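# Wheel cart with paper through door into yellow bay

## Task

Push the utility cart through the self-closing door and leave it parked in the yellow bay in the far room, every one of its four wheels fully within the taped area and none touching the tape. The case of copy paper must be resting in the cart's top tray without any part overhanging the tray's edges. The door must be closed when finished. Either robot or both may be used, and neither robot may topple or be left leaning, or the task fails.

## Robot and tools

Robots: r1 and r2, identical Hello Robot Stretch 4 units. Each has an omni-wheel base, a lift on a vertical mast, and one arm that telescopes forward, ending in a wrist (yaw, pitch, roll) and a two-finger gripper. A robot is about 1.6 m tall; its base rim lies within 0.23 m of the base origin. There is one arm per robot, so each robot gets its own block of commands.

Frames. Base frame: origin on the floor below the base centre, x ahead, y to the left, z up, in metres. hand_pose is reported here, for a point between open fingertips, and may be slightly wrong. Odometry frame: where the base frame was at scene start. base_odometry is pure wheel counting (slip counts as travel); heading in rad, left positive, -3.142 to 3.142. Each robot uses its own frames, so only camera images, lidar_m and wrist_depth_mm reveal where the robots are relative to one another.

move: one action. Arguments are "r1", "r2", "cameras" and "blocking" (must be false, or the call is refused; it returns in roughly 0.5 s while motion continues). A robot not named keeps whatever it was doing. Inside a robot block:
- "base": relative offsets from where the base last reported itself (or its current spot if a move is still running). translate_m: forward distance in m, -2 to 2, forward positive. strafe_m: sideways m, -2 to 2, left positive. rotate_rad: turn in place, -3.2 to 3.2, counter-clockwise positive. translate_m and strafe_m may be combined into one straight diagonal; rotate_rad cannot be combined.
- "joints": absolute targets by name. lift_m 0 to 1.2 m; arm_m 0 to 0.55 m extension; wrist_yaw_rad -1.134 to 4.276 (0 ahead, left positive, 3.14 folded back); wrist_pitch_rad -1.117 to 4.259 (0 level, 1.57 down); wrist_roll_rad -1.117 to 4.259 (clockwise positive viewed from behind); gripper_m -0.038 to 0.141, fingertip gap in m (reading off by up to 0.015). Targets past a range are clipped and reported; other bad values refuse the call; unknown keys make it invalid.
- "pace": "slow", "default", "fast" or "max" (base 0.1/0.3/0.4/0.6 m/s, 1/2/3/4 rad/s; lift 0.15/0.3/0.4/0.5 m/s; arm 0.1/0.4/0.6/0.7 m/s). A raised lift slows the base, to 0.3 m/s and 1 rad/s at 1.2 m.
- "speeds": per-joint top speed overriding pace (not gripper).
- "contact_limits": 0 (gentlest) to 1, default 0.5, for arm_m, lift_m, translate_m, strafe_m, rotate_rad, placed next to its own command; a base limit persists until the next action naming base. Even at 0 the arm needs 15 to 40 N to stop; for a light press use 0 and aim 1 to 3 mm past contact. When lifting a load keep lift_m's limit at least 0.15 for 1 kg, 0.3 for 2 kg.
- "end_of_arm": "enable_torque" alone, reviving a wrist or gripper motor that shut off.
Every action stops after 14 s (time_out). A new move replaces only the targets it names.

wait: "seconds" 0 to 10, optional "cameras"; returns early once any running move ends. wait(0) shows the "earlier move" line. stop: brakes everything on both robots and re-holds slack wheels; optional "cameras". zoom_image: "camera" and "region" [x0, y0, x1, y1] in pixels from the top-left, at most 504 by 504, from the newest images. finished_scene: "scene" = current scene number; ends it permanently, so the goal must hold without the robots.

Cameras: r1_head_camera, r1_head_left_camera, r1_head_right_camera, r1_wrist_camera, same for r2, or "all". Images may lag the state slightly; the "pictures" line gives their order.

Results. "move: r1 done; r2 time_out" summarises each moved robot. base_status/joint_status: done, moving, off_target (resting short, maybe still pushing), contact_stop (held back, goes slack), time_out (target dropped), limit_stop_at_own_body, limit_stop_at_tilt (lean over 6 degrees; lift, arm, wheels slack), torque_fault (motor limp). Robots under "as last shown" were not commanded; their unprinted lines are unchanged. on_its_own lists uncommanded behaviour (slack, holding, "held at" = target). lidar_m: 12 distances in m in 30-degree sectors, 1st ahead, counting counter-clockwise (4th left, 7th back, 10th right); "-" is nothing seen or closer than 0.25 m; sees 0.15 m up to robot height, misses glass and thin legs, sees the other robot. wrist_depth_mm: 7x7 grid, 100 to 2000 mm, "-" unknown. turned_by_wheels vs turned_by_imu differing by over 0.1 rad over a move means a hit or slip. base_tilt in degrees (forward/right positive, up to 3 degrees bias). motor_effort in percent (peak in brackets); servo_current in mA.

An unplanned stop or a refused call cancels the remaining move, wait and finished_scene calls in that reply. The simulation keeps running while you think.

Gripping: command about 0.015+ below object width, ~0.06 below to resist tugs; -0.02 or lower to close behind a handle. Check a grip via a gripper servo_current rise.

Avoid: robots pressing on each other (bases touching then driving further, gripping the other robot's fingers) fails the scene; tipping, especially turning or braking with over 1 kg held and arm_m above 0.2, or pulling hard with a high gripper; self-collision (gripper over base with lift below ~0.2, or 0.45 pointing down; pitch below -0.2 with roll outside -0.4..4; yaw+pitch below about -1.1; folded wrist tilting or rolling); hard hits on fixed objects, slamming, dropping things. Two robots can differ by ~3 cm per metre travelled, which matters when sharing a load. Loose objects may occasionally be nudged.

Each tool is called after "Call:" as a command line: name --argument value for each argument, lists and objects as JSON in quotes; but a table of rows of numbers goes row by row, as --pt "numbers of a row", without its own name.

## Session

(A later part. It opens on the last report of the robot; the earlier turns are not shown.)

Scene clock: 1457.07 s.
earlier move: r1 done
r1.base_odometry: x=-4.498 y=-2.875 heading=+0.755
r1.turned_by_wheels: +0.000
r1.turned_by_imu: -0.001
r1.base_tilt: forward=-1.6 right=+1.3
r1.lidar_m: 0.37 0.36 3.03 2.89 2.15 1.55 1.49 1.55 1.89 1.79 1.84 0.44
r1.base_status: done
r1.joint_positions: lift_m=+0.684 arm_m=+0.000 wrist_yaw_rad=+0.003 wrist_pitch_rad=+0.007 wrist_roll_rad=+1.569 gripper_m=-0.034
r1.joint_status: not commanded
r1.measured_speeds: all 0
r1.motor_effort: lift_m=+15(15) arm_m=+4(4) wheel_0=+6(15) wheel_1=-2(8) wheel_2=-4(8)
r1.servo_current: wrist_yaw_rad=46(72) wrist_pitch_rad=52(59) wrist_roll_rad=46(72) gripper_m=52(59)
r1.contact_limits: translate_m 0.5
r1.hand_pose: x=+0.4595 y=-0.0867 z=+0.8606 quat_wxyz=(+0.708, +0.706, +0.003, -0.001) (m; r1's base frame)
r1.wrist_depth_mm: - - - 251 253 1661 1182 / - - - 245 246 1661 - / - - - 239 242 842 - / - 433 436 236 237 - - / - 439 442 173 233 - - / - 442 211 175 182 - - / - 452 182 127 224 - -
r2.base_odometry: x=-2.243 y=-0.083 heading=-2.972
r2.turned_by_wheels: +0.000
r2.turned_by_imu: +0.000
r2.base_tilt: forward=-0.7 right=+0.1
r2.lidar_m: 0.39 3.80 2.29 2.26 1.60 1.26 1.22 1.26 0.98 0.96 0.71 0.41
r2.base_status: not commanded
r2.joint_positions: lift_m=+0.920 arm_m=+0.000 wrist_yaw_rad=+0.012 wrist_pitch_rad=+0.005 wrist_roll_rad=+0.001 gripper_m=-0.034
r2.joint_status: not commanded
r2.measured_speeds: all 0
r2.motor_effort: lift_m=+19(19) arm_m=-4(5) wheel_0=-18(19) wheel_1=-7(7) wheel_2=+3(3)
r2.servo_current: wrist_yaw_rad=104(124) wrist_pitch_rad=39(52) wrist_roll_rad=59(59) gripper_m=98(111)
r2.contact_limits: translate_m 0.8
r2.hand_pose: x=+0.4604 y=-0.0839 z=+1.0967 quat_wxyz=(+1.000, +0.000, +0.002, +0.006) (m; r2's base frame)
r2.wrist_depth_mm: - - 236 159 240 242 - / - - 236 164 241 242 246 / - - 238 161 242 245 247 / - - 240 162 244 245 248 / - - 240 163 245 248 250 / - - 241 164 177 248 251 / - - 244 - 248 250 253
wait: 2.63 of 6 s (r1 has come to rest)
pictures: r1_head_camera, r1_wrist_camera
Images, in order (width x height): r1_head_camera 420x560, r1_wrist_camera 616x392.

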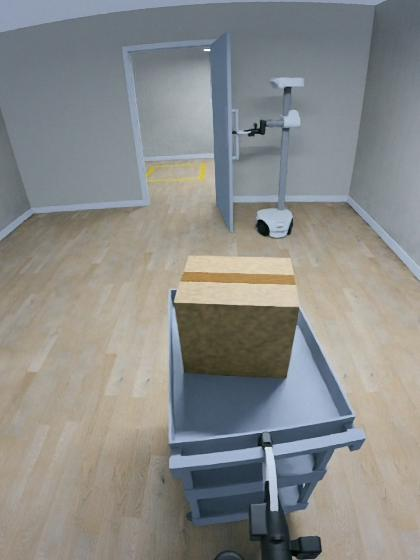

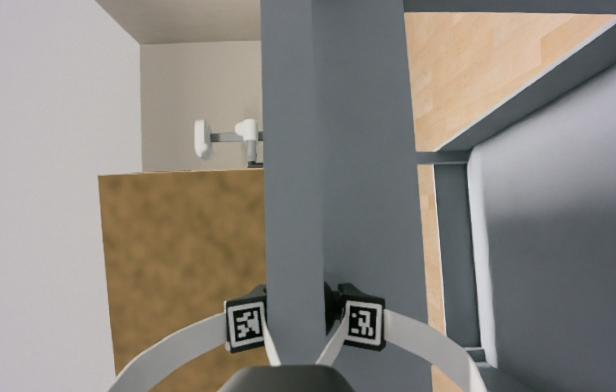

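Call:
move --blocking false --cameras '[]' --r1 '{"base":{"translate_m":0.7,"strafe_m":0.105},"pace":"default","contact_limits":{"translate_m":0.6}}'

Call:
wait --seconds 6 --cameras '["r1_head_camera", "r1_wrist_camera"]'

Scene clock: 1464.40 s.
move: r1 moving
r1.base_odometry: x=-4.479 y=-2.850 heading=+0.754
r1.turned_by_wheels: -0.001
r1.turned_by_imu: -0.001
r1.base_tilt: forward=-1.6 right=+1.3
r1.lidar_m: 0.35 0.37 3.02 2.88 2.19 1.59 1.52 1.57 1.88 1.78 1.87 0.46
r1.base_status: translate_m moving; strafe_m moving
r1.joint_positions: lift_m=+0.684 arm_m=+0.000 wrist_yaw_rad=-0.010 wrist_pitch_rad=+0.007 wrist_roll_rad=+1.569 gripper_m=-0.034
r1.joint_status: not commanded
r1.measured_speeds: translate_m=+0.121 strafe_m=+0.016 rotate_rad=+0.006 lift_m=+0.000 arm_m=+0.000 wrist_yaw_rad=-0.015 wrist_pitch_rad=+0.000 wrist_roll_rad=+0.000
r1.motor_effort: lift_m=+15(15) arm_m=+3(4) wheel_0=+5(10) wheel_1=+7(9) wheel_2=-19(19)
r1.servo_current: wrist_yaw_rad=59(72) wrist_pitch_rad=46(52) wrist_roll_rad=33(65) gripper_m=52(59)
r1.contact_limits: translate_m 0.6
r1.hand_pose: x=+0.4584 y=-0.0903 z=+0.8606 quat_wxyz=(+0.708, +0.706, -0.001, -0.006) (m; r1's base frame)
r1.wrist_depth_mm: - - - - 271 1576 1182 / - - - 256 258 1661 1229 / - - - 246 249 1863 - / - 439 442 240 241 - - / - 436 436 174 234 - - / - 442 187 172 180 - - / - 433 439 127 220 - -
r2: as last shown
r2.lidar_m: 0.38 3.78 2.22 2.29 1.60 1.24 1.22 1.27 0.99 0.96 0.70 0.41
r2.motor_effort: lift_m=+19(19) arm_m=-4(4) wheel_0=-18(18) wheel_1=-7(7) wheel_2=+3(3)
r2.servo_current: wrist_yaw_rad=104(117) wrist_pitch_rad=46(46) wrist_roll_rad=39(65) gripper_m=111(111)
r2.contact_limits: translate_m 0.8
r2.wrist_depth_mm: - - 236 159 239 241 - / - - 237 164 240 243 244 / - - 238 162 243 244 247 / - - 239 162 244 246 247 / - - 240 164 245 247 248 / - - 241 165 177 249 250 / - - 242 - 248 250 252
pictures: none
No camera images: "cameras" was empty.

Scene clock: 1467.73 s.
earlier move: r1 done
r1.base_odometry: x=-4.060 y=-2.319 heading=+0.755
r1.turned_by_wheels: +0.001
r1.turned_by_imu: -0.002
r1.base_tilt: forward=-1.6 right=+1.3
r1.lidar_m: 0.39 3.70 2.94 2.78 2.91 2.28 2.17 2.30 2.00 1.89 1.97 0.39
r1.base_status: done
r1.joint_positions: lift_m=+0.684 arm_m=+0.000 wrist_yaw_rad=-0.006 wrist_pitch_rad=+0.007 wrist_roll_rad=+1.569 gripper_m=-0.034
r1.joint_status: not commanded
r1.measured_speeds: all 0
r1.motor_effort: lift_m=+15(15) arm_m=-4(4) wheel_0=+1(10) wheel_1=+2(9) wheel_2=+0(21)
r1.servo_current: wrist_yaw_rad=59(78) wrist_pitch_rad=39(52) wrist_roll_rad=39(65) gripper_m=59(59)
r1.contact_limits: translate_m 0.6
r1.hand_pose: x=+0.4588 y=-0.0891 z=+0.8606 quat_wxyz=(+0.708, +0.706, +0.000, -0.004) (m; r1's base frame)
r1.wrist_depth_mm: - - - - 193 - - / - 394 394 142 202 - - / - 410 413 147 207 - - / - 442 442 154 215 - - / - 480 477 158 223 - - / - - 207 167 181 1708 - / - - 183 - 240 1430 -
r2.base_odometry: x=-2.243 y=-0.083 heading=-2.972
r2.turned_by_wheels: +0.000
r2.turned_by_imu: +0.000
r2.base_tilt: forward=-0.6 right=+0.1
r2.lidar_m: 0.40 3.77 1.63 1.64 1.61 1.25 1.22 1.26 0.98 0.96 0.73 0.41
r2.base_status: not commanded
r2.joint_positions: lift_m=+0.920 arm_m=+0.000 wrist_yaw_rad=+0.012 wrist_pitch_rad=+0.005 wrist_roll_rad=+0.001 gripper_m=-0.034
r2.joint_status: not commanded
r2.measured_speeds: all 0
r2.motor_effort: lift_m=+19(19) arm_m=-4(5) wheel_0=-18(19) wheel_1=-7(7) wheel_2=+3(3)
r2.servo_current: wrist_yaw_rad=104(117) wrist_pitch_rad=39(52) wrist_roll_rad=46(65) gripper_m=104(111)
r2.contact_limits: translate_m 0.8
r2.hand_pose: x=+0.4604 y=-0.0839 z=+1.0967 quat_wxyz=(+1.000, +0.000, +0.002, +0.006) (m; r2's base frame)
r2.wrist_depth_mm: - - 236 159 239 241 - / - - 236 165 241 243 246 / - - 238 161 242 245 246 / - - 239 162 244 246 249 / - - 241 164 245 248 249 / - - 241 164 177 249 251 / - - 242 - 249 249 253
wait: 3.33 of 6 s (r1 has come to rest)
pictures: r1_head_camera, r1_wrist_camera
Images, in order (width x height): r1_head_camera 420x560, r1_wrist_camera 616x392.

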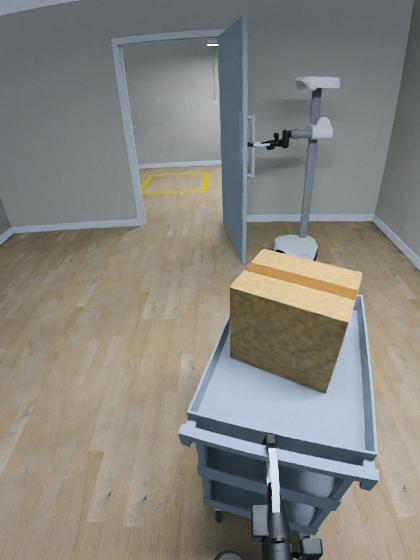

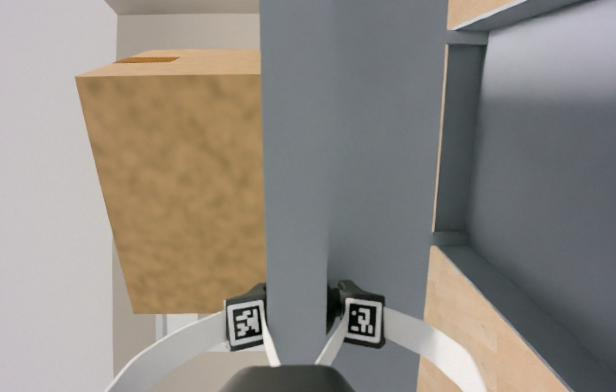

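Call:
move --blocking false --cameras '[]' --r1 '{"base":{"translate_m":0.05,"strafe_m":0.40},"pace":"slow","contact_limits":{"translate_m":0.5}}'

Call:
wait --seconds 7 --cameras '["r1_head_camera"]'

Scene clock: 1567.57 s.
move: r1 moving
r1.base_odometry: x=-4.068 y=-2.308 heading=+0.755
r1.turned_by_wheels: -0.001
r1.turned_by_imu: -0.001
r1.base_tilt: forward=-1.6 right=+1.3
r1.lidar_m: 0.41 3.69 2.93 2.77 2.92 2.31 2.18 2.30 1.98 1.90 1.99 0.41
r1.base_status: translate_m moving; strafe_m moving
r1.joint_positions: lift_m=+0.684 arm_m=+0.000 wrist_yaw_rad=-0.006 wrist_pitch_rad=+0.007 wrist_roll_rad=+1.569 gripper_m=-0.034
r1.joint_status: not commanded
r1.measured_speeds: translate_m=+0.006 strafe_m=+0.052 rotate_rad=+0.000 lift_m=+0.000 arm_m=+0.000 wrist_yaw_rad=+0.000 wrist_pitch_rad=+0.000 wrist_roll_rad=+0.000
r1.motor_effort: lift_m=+15(15) arm_m=-4(4) wheel_0=-11(13) wheel_1=+3(7) wheel_2=-5(6)
r1.servo_current: wrist_yaw_rad=46(59) wrist_pitch_rad=52(59) wrist_roll_rad=39(65) gripper_m=59(59)
r1.contact_limits: translate_m 0.5
r1.hand_pose: x=+0.4588 y=-0.0891 z=+0.8606 quat_wxyz=(+0.708, +0.706, +0.000, -0.004) (m; r1's base frame)
r1.wrist_depth_mm: - - - - 194 - - / - 389 392 143 202 - - / - 410 413 147 208 - - / - 439 442 154 216 - - / - 477 477 159 224 - - / - - 187 177 180 1708 - / - - - - 241 1430 -
r2: as last shown
r2.lidar_m: 0.38 3.83 1.61 1.64 1.59 1.25 1.22 1.28 1.01 0.97 0.70 0.41
r2.motor_effort: lift_m=+19(19) arm_m=-4(4) wheel_0=-18(18) wheel_1=-7(7) wheel_2=+3(3)
r2.servo_current: wrist_yaw_rad=91(117) wrist_pitch_rad=52(52) wrist_roll_rad=46(59) gripper_m=104(111)
r2.contact_limits: translate_m 0.8
r2.wrist_depth_mm: - - 236 160 239 241 - / - - 236 165 240 243 245 / - - 239 162 243 244 247 / - - 240 162 244 245 248 / - - 241 164 245 249 250 / - - 241 165 177 248 251 / - - 243 - 247 250 252
pictures: none
No camera images: "cameras" was empty.

Scene clock: 1572.30 s.
earlier move: r1 done
r1.base_odometry: x=-4.298 y=-1.993 heading=+0.755
r1.turned_by_wheels: +0.000
r1.turned_by_imu: +0.000
r1.base_tilt: forward=-1.6 right=+1.3
r1.lidar_m: 0.44 3.46 2.52 2.37 2.50 2.34 2.23 2.35 2.39 2.31 0.30 0.30
r1.base_status: done
r1.joint_positions: lift_m=+0.684 arm_m=+0.000 wrist_yaw_rad=-0.006 wrist_pitch_rad=+0.007 wrist_roll_rad=+1.569 gripper_m=-0.034
r1.joint_status: not commanded
r1.measured_speeds: all 0
r1.motor_effort: lift_m=+15(15) arm_m=-4(4) wheel_0=-8(14) wheel_1=+1(7) wheel_2=-1(7)
r1.servo_current: wrist_yaw_rad=59(72) wrist_pitch_rad=59(59) wrist_roll_rad=46(65) gripper_m=46(59)
r1.contact_limits: translate_m 0.5
r1.hand_pose: x=+0.4588 y=-0.0891 z=+0.8606 quat_wxyz=(+0.708, +0.706, +0.000, -0.004) (m; r1's base frame)
r1.wrist_depth_mm: 349 332 332 - - 118 - / - 392 394 - - 128 - / - 488 473 - - 150 - / - - - - 174 181 - / - - - - 210 1618 1281 / - - 183 116 177 1576 1205 / - - - 124 362 140 368
r2.base_odometry: x=-2.243 y=-0.083 heading=-2.972
r2.turned_by_wheels: +0.000
r2.turned_by_imu: +0.001
r2.base_tilt: forward=-0.6 right=+0.1
r2.lidar_m: 0.41 3.79 1.68 3.41 1.56 1.26 1.22 1.26 0.99 0.96 0.70 0.39
r2.base_status: not commanded
r2.joint_positions: lift_m=+0.920 arm_m=+0.000 wrist_yaw_rad=+0.012 wrist_pitch_rad=+0.005 wrist_roll_rad=+0.001 gripper_m=-0.034
r2.joint_status: not commanded
r2.measured_speeds: all 0
r2.motor_effort: lift_m=+19(19) arm_m=-4(5) wheel_0=-18(19) wheel_1=-7(8) wheel_2=+3(3)
r2.servo_current: wrist_yaw_rad=104(117) wrist_pitch_rad=52(52) wrist_roll_rad=52(59) gripper_m=104(111)
r2.contact_limits: translate_m 0.8
r2.hand_pose: x=+0.4604 y=-0.0839 z=+1.0967 quat_wxyz=(+1.000, +0.000, +0.002, +0.006) (m; r2's base frame)
r2.wrist_depth_mm: - - 236 160 239 241 - / - - 237 164 241 243 245 / - - 238 161 242 245 245 / - - 240 162 244 246 248 / - - 241 164 245 248 249 / - - 241 164 176 249 252 / - - 244 - 248 250 252
wait: 4.73 of 7 s (r1 has come to rest)
pictures: r1_head_camera
Images, in order (width x height): r1_head_camera 420x560.

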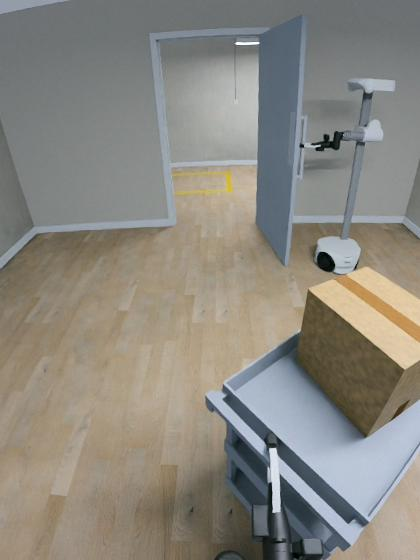

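Call:
move --blocking false --cameras '[]' --r1 '{"base":{"rotate_rad":-0.6},"pace":"slow","contact_limits":{"rotate_rad":0.5}}'

Call:
wait --seconds 4 --cameras '["r1_head_camera", "r1_wrist_camera"]'

Scene clock: 1586.67 s.
move: r1 moving
r1.base_odometry: x=-4.298 y=-1.993 heading=+0.631
r1.turned_by_wheels: -0.123
r1.turned_by_imu: -0.123
r1.base_tilt: forward=-1.6 right=+1.3
r1.lidar_m: 0.45 3.56 2.62 2.38 2.41 2.45 2.23 2.29 2.52 2.28 2.32 0.32
r1.base_status: rotate_rad moving
r1.joint_positions: lift_m=+0.684 arm_m=+0.000 wrist_yaw_rad=+0.012 wrist_pitch_rad=+0.007 wrist_roll_rad=+1.569 gripper_m=-0.034
r1.joint_status: not commanded
r1.measured_speeds: translate_m=+0.000 strafe_m=+0.001 rotate_rad=-0.483 lift_m=+0.000 arm_m=+0.000 wrist_yaw_rad=+0.058 wrist_pitch_rad=+0.000 wrist_roll_rad=+0.000
r1.motor_effort: lift_m=+15(15) arm_m=+1(4) wheel_0=+16(16) wheel_1=+9(9) wheel_2=+9(10)
r1.servo_current: wrist_yaw_rad=72(72) wrist_pitch_rad=52(59) wrist_roll_rad=65(65) gripper_m=46(59)
r1.contact_limits: rotate_rad 0.5
r1.hand_pose: x=+0.4602 y=-0.0841 z=+0.8606 quat_wxyz=(+0.708, +0.706, +0.006, +0.002) (m; r1's base frame)
r1.wrist_depth_mm: 322 320 - - - 116 - / - 370 375 - - 127 - / - 439 449 - 147 147 - / - - - - 175 176 - / - - - - 202 1537 1281 / - - - 109 224 1661 1205 / - - 177 - 177 359 370
r2: as last shown
r2.turned_by_imu: +0.000
r2.base_tilt: forward=-0.7 right=+0.1
r2.lidar_m: 0.41 3.81 1.69 3.41 1.63 1.26 1.23 1.24 0.97 0.96 0.70 0.41
r2.motor_effort: lift_m=+19(19) arm_m=-4(4) wheel_0=-18(18) wheel_1=-7(7) wheel_2=+3(3)
r2.servo_current: wrist_yaw_rad=98(111) wrist_pitch_rad=39(46) wrist_roll_rad=46(59) gripper_m=111(111)
r2.contact_limits: translate_m 0.8
r2.wrist_depth_mm: - - 234 160 240 241 - / - - 236 165 240 242 245 / - - 238 162 242 245 247 / - - 239 162 244 246 248 / - - 241 163 245 248 249 / - - 241 165 177 248 251 / - - 243 - 249 250 253
pictures: none
No camera images: "cameras" was empty.

Scene clock: 1588.00 s.
earlier move: r1 done
r1.base_odometry: x=-4.298 y=-1.993 heading=+0.155
r1.turned_by_wheels: -0.476
r1.turned_by_imu: -0.477
r1.base_tilt: forward=-1.6 right=+1.3
r1.lidar_m: 0.38 0.40 3.60 2.57 2.39 2.46 2.42 2.27 2.31 2.47 2.27 0.41
r1.base_status: done
r1.joint_positions: lift_m=+0.684 arm_m=+0.000 wrist_yaw_rad=+0.003 wrist_pitch_rad=+0.007 wrist_roll_rad=+1.569 gripper_m=-0.034
r1.joint_status: not commanded
r1.measured_speeds: all 0
r1.motor_effort: lift_m=+15(15) arm_m=-2(4) wheel_0=+5(22) wheel_1=+3(10) wheel_2=+1(13)
r1.servo_current: wrist_yaw_rad=46(85) wrist_pitch_rad=59(59) wrist_roll_rad=52(65) gripper_m=59(59)
r1.contact_limits: rotate_rad 0.5
r1.hand_pose: x=+0.4595 y=-0.0867 z=+0.8606 quat_wxyz=(+0.708, +0.706, +0.003, -0.001) (m; r1's base frame)
r1.wrist_depth_mm: - - - 177 239 1708 1205 / - - - 236 237 1708 - / - - - 174 235 - - / - 433 436 173 234 - - / - 445 445 172 232 - - / - 455 455 182 231 - - / - 466 176 146 229 - -
r2.base_odometry: x=-2.243 y=-0.083 heading=-2.972
r2.turned_by_wheels: +0.000
r2.turned_by_imu: +0.000
r2.base_tilt: forward=-0.6 right=+0.1
r2.lidar_m: 0.40 3.81 1.71 1.84 1.60 1.24 1.24 1.24 0.98 0.97 0.70 0.39
r2.base_status: not commanded
r2.joint_positions: lift_m=+0.920 arm_m=+0.000 wrist_yaw_rad=+0.012 wrist_pitch_rad=+0.005 wrist_roll_rad=+0.001 gripper_m=-0.034
r2.joint_status: not commanded
r2.measured_speeds: all 0
r2.motor_effort: lift_m=+19(19) arm_m=-4(5) wheel_0=-18(19) wheel_1=-7(7) wheel_2=+3(3)
r2.servo_current: wrist_yaw_rad=104(111) wrist_pitch_rad=46(52) wrist_roll_rad=52(59) gripper_m=98(111)
r2.contact_limits: translate_m 0.8
r2.hand_pose: x=+0.4604 y=-0.0839 z=+1.0967 quat_wxyz=(+1.000, +0.000, +0.002, +0.006) (m; r2's base frame)
r2.wrist_depth_mm: - - 235 159 240 241 - / - - 236 165 241 243 245 / - - 238 162 242 244 246 / - - 240 162 243 246 248 / - - 240 163 245 247 250 / - - 241 165 177 249 252 / - - 243 - 249 250 253
wait: 1.33 of 4 s (r1 has come to rest)
pictures: r1_head_camera, r1_wrist_camera
Images, in order (width x height): r1_head_camera 420x560, r1_wrist_camera 616x392.

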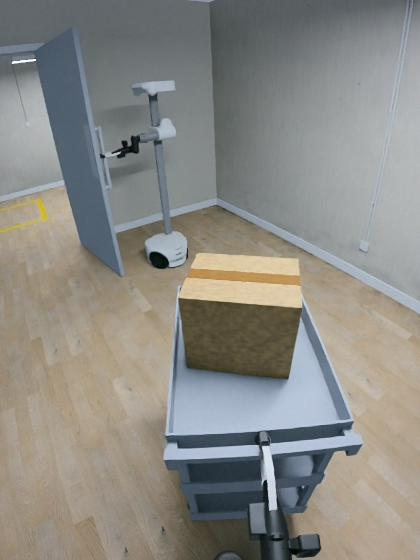

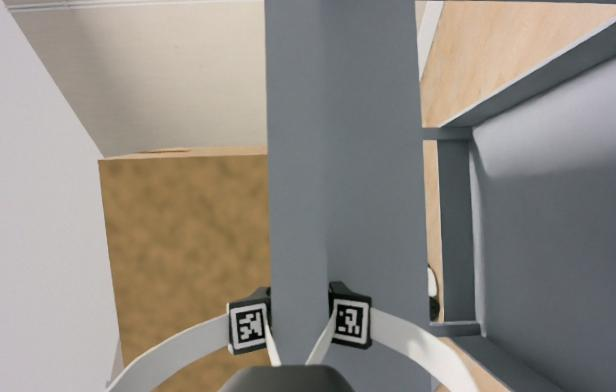

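Call:
move --blocking false --cameras '[]' --r1 '{"base":{"translate_m":0.0,"strafe_m":0.55},"pace":"slow","contact_limits":{"strafe_m":0.5}}'

Call:
wait --seconds 8 --cameras '["r1_head_camera"]'

Scene clock: 1597.10 s.
move: r1 moving
r1.base_odometry: x=-4.300 y=-1.979 heading=+0.155
r1.turned_by_wheels: +0.000
r1.turned_by_imu: -0.001
r1.base_tilt: forward=-1.5 right=+1.3
r1.lidar_m: 0.38 0.39 3.60 2.59 2.36 2.47 2.41 2.26 2.34 2.46 2.30 0.44
r1.base_status: translate_m moving; strafe_m moving
r1.joint_positions: lift_m=+0.684 arm_m=+0.000 wrist_yaw_rad=+0.003 wrist_pitch_rad=+0.007 wrist_roll_rad=+1.569 gripper_m=-0.034
r1.joint_status: not commanded
r1.measured_speeds: translate_m=+0.001 strafe_m=+0.056 rotate_rad=-0.003 lift_m=+0.000 arm_m=+0.000 wrist_yaw_rad=+0.000 wrist_pitch_rad=+0.000 wrist_roll_rad=+0.000
r1.motor_effort: lift_m=+15(15) arm_m=+3(4) wheel_0=-8(8) wheel_1=+7(9) wheel_2=+1(2)
r1.servo_current: wrist_yaw_rad=52(72) wrist_pitch_rad=46(52) wrist_roll_rad=52(59) gripper_m=52(59)
r1.contact_limits: strafe_m 0.5
r1.hand_pose: x=+0.4595 y=-0.0867 z=+0.8606 quat_wxyz=(+0.708, +0.706, +0.003, -0.001) (m; r1's base frame)
r1.wrist_depth_mm: - - - 240 241 1618 1205 / - - - 238 239 1756 - / - - - 236 236 - - / - 436 436 234 236 - - / - 445 449 232 233 - - / - 455 455 181 231 - - / - 462 179 147 229 - -
r2: as last shown
r2.lidar_m: 0.42 3.80 1.68 1.82 1.61 1.26 1.22 1.26 1.00 0.96 0.71 0.40
r2.motor_effort: lift_m=+19(19) arm_m=-4(4) wheel_0=-18(18) wheel_1=-7(7) wheel_2=+3(3)
r2.servo_current: wrist_yaw_rad=98(111) wrist_pitch_rad=46(52) wrist_roll_rad=46(52) gripper_m=104(111)
r2.contact_limits: translate_m 0.8
r2.wrist_depth_mm: - - 236 159 239 242 - / - - 236 165 241 243 246 / - - 238 161 242 245 246 / - - 240 162 243 246 248 / - - 242 163 244 247 248 / - - 241 164 177 249 250 / - - 242 - 249 250 252
pictures: none
No camera images: "cameras" was empty.

Scene clock: 1603.23 s.
earlier move: r1 done
r1.base_odometry: x=-4.383 y=-1.450 heading=+0.155
r1.turned_by_wheels: +0.000
r1.turned_by_imu: +0.001
r1.base_tilt: forward=-1.6 right=+1.3
r1.lidar_m: 0.43 2.86 3.06 2.12 1.97 2.01 2.65 2.56 2.61 2.96 0.35 0.35
r1.base_status: done
r1.joint_positions: lift_m=+0.684 arm_m=+0.000 wrist_yaw_rad=-0.008 wrist_pitch_rad=+0.007 wrist_roll_rad=+1.569 gripper_m=-0.034
r1.joint_status: not commanded
r1.measured_speeds: all 0
r1.motor_effort: lift_m=+15(15) arm_m=-2(4) wheel_0=-5(15) wheel_1=+2(9) wheel_2=-1(5)
r1.servo_current: wrist_yaw_rad=52(78) wrist_pitch_rad=46(59) wrist_roll_rad=26(65) gripper_m=52(59)
r1.contact_limits: strafe_m 0.5
r1.hand_pose: x=+0.4586 y=-0.0896 z=+0.8606 quat_wxyz=(+0.708, +0.706, +0.000, -0.005) (m; r1's base frame)
r1.wrist_depth_mm: 334 330 330 - 142 143 - / - 370 377 - 156 154 - / - 430 436 - 171 168 - / - - 512 110 192 609 - / - - - 121 217 1661 - / - - 204 - 180 1661 1336 / - - 178 133 289 359 1182
r2.base_odometry: x=-2.243 y=-0.083 heading=-2.972
r2.turned_by_wheels: +0.000
r2.turned_by_imu: +0.001
r2.base_tilt: forward=-0.6 right=+0.1
r2.lidar_m: 0.39 3.80 1.73 3.40 1.59 1.24 1.19 1.28 0.97 0.94 0.71 0.38
r2.base_status: not commanded
r2.joint_positions: lift_m=+0.920 arm_m=+0.000 wrist_yaw_rad=+0.012 wrist_pitch_rad=+0.005 wrist_roll_rad=+0.001 gripper_m=-0.034
r2.joint_status: not commanded
r2.measured_speeds: all 0
r2.motor_effort: lift_m=+19(19) arm_m=-4(5) wheel_0=-18(19) wheel_1=-7(7) wheel_2=+3(3)
r2.servo_current: wrist_yaw_rad=98(117) wrist_pitch_rad=46(52) wrist_roll_rad=46(59) gripper_m=104(111)
r2.contact_limits: translate_m 0.8
r2.hand_pose: x=+0.4604 y=-0.0839 z=+1.0967 quat_wxyz=(+1.000, +0.000, +0.002, +0.006) (m; r2's base frame)
r2.wrist_depth_mm: - - 235 160 239 242 - / - - 236 165 239 243 245 / - - 238 162 243 245 247 / - - 240 162 244 246 248 / - - 240 164 245 248 249 / - - 241 164 176 248 252 / - - 243 - 248 251 253
wait: 6.13 of 8 s (r1 has come to rest)
pictures: r1_head_camera
Images, in order (width x height): r1_head_camera 420x560.

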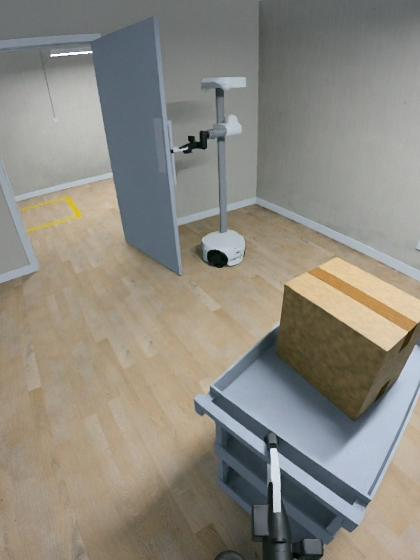

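Call:
move --blocking false --cameras '[]' --r1 '{"base":{"rotate_rad":-0.7},"pace":"slow","contact_limits":{"rotate_rad":0.5}}'

Call:
wait --seconds 4 --cameras '["r1_head_camera"]'

Scene clock: 1609.00 s.
move: r1 moving
r1.base_odometry: x=-4.383 y=-1.450 heading=+0.031
r1.turned_by_wheels: -0.124
r1.turned_by_imu: -0.124
r1.base_tilt: forward=-1.6 right=+1.2
r1.lidar_m: 0.43 2.46 3.23 2.22 1.96 1.95 2.40 2.56 2.58 3.10 2.74 0.35
r1.base_status: rotate_rad moving
r1.joint_positions: lift_m=+0.684 arm_m=+0.000 wrist_yaw_rad=+0.011 wrist_pitch_rad=+0.007 wrist_roll_rad=+1.569 gripper_m=-0.034
r1.joint_status: not commanded
r1.measured_speeds: translate_m=+0.000 strafe_m=+0.001 rotate_rad=-0.491 lift_m=+0.000 arm_m=+0.000 wrist_yaw_rad=+0.048 wrist_pitch_rad=+0.000 wrist_roll_rad=+0.000
r1.motor_effort: lift_m=+15(15) arm_m=-2(4) wheel_0=+15(15) wheel_1=+8(8) wheel_2=+9(9)
r1.servo_current: wrist_yaw_rad=52(85) wrist_pitch_rad=46(52) wrist_roll_rad=52(59) gripper_m=52(59)
r1.contact_limits: rotate_rad 0.5
r1.hand_pose: x=+0.4602 y=-0.0844 z=+0.8606 quat_wxyz=(+0.708, +0.706, +0.006, +0.001) (m; r1's base frame)
r1.wrist_depth_mm: 329 325 327 - 143 144 - / - 364 370 - 154 152 - / - 415 424 - 169 167 - / - 504 492 110 188 - - / - - - - 211 1661 - / - - - - 227 1576 1308 / - - 175 148 163 1499 1205
r2: as last shown
r2.turned_by_imu: +0.000
r2.base_tilt: forward=-0.7 right=+0.1
r2.lidar_m: 0.41 3.81 1.71 3.42 1.62 1.24 1.23 1.28 0.99 0.96 0.70 0.39
r2.motor_effort: lift_m=+19(19) arm_m=-4(4) wheel_0=-18(19) wheel_1=-7(7) wheel_2=+3(3)
r2.servo_current: wrist_yaw_rad=111(111) wrist_pitch_rad=46(46) wrist_roll_rad=39(59) gripper_m=104(111)
r2.contact_limits: translate_m 0.8
r2.wrist_depth_mm: - - 235 159 238 242 - / - - 237 164 241 243 245 / - - 237 161 242 243 247 / - - 239 162 244 246 247 / - - 241 164 245 247 249 / - - 241 165 177 249 252 / - - 243 - 250 250 253
pictures: none
No camera images: "cameras" was empty.

Scene clock: 1610.47 s.
earlier move: r1 done
r1.base_odometry: x=-4.383 y=-1.450 heading=-0.544
r1.turned_by_wheels: -0.575
r1.turned_by_imu: -0.577
r1.base_tilt: forward=-1.6 right=+1.3
r1.lidar_m: 0.32 0.33 2.42 3.19 2.27 1.98 1.94 2.33 2.56 2.58 3.02 0.48
r1.base_status: done
r1.joint_positions: lift_m=+0.684 arm_m=+0.000 wrist_yaw_rad=+0.003 wrist_pitch_rad=+0.007 wrist_roll_rad=+1.569 gripper_m=-0.034
r1.joint_status: not commanded
r1.measured_speeds: all 0
r1.motor_effort: lift_m=+15(15) arm_m=+3(4) wheel_0=+4(19) wheel_1=+2(9) wheel_2=+6(14)
r1.servo_current: wrist_yaw_rad=46(85) wrist_pitch_rad=52(59) wrist_roll_rad=52(65) gripper_m=52(59)
r1.contact_limits: rotate_rad 0.5
r1.hand_pose: x=+0.4596 y=-0.0864 z=+0.8606 quat_wxyz=(+0.708, +0.706, +0.004, -0.001) (m; r1's base frame)
r1.wrist_depth_mm: - - - 238 - 1576 1160 / - - - 224 310 1537 336 / - - - 209 278 1708 1281 / - - - 257 258 1863 - / - 445 445 237 241 - - / - 430 430 182 230 - - / - 421 176 144 213 - -
r2.base_odometry: x=-2.243 y=-0.083 heading=-2.972
r2.turned_by_wheels: +0.000
r2.turned_by_imu: +0.000
r2.base_tilt: forward=-0.7 right=+0.1
r2.lidar_m: 0.41 3.81 1.80 3.42 1.60 1.26 1.21 1.28 1.00 0.97 0.71 0.41
r2.base_status: not commanded
r2.joint_positions: lift_m=+0.920 arm_m=+0.000 wrist_yaw_rad=+0.012 wrist_pitch_rad=+0.005 wrist_roll_rad=+0.001 gripper_m=-0.034
r2.joint_status: not commanded
r2.measured_speeds: all 0
r2.motor_effort: lift_m=+19(19) arm_m=-4(5) wheel_0=-18(19) wheel_1=-7(7) wheel_2=+3(3)
r2.servo_current: wrist_yaw_rad=104(117) wrist_pitch_rad=39(52) wrist_roll_rad=46(59) gripper_m=104(111)
r2.contact_limits: translate_m 0.8
r2.hand_pose: x=+0.4604 y=-0.0839 z=+1.0967 quat_wxyz=(+1.000, +0.000, +0.002, +0.006) (m; r2's base frame)
r2.wrist_depth_mm: - - 236 159 238 240 - / - - 236 165 241 243 245 / - - 239 161 241 244 247 / - - 239 162 243 246 247 / - - 242 163 245 249 250 / - - 241 164 176 248 251 / - - 244 - 248 250 253
wait: 1.47 of 4 s (r1 has come to rest)
pictures: r1_head_camera
Images, in order (width x height): r1_head_camera 420x560.

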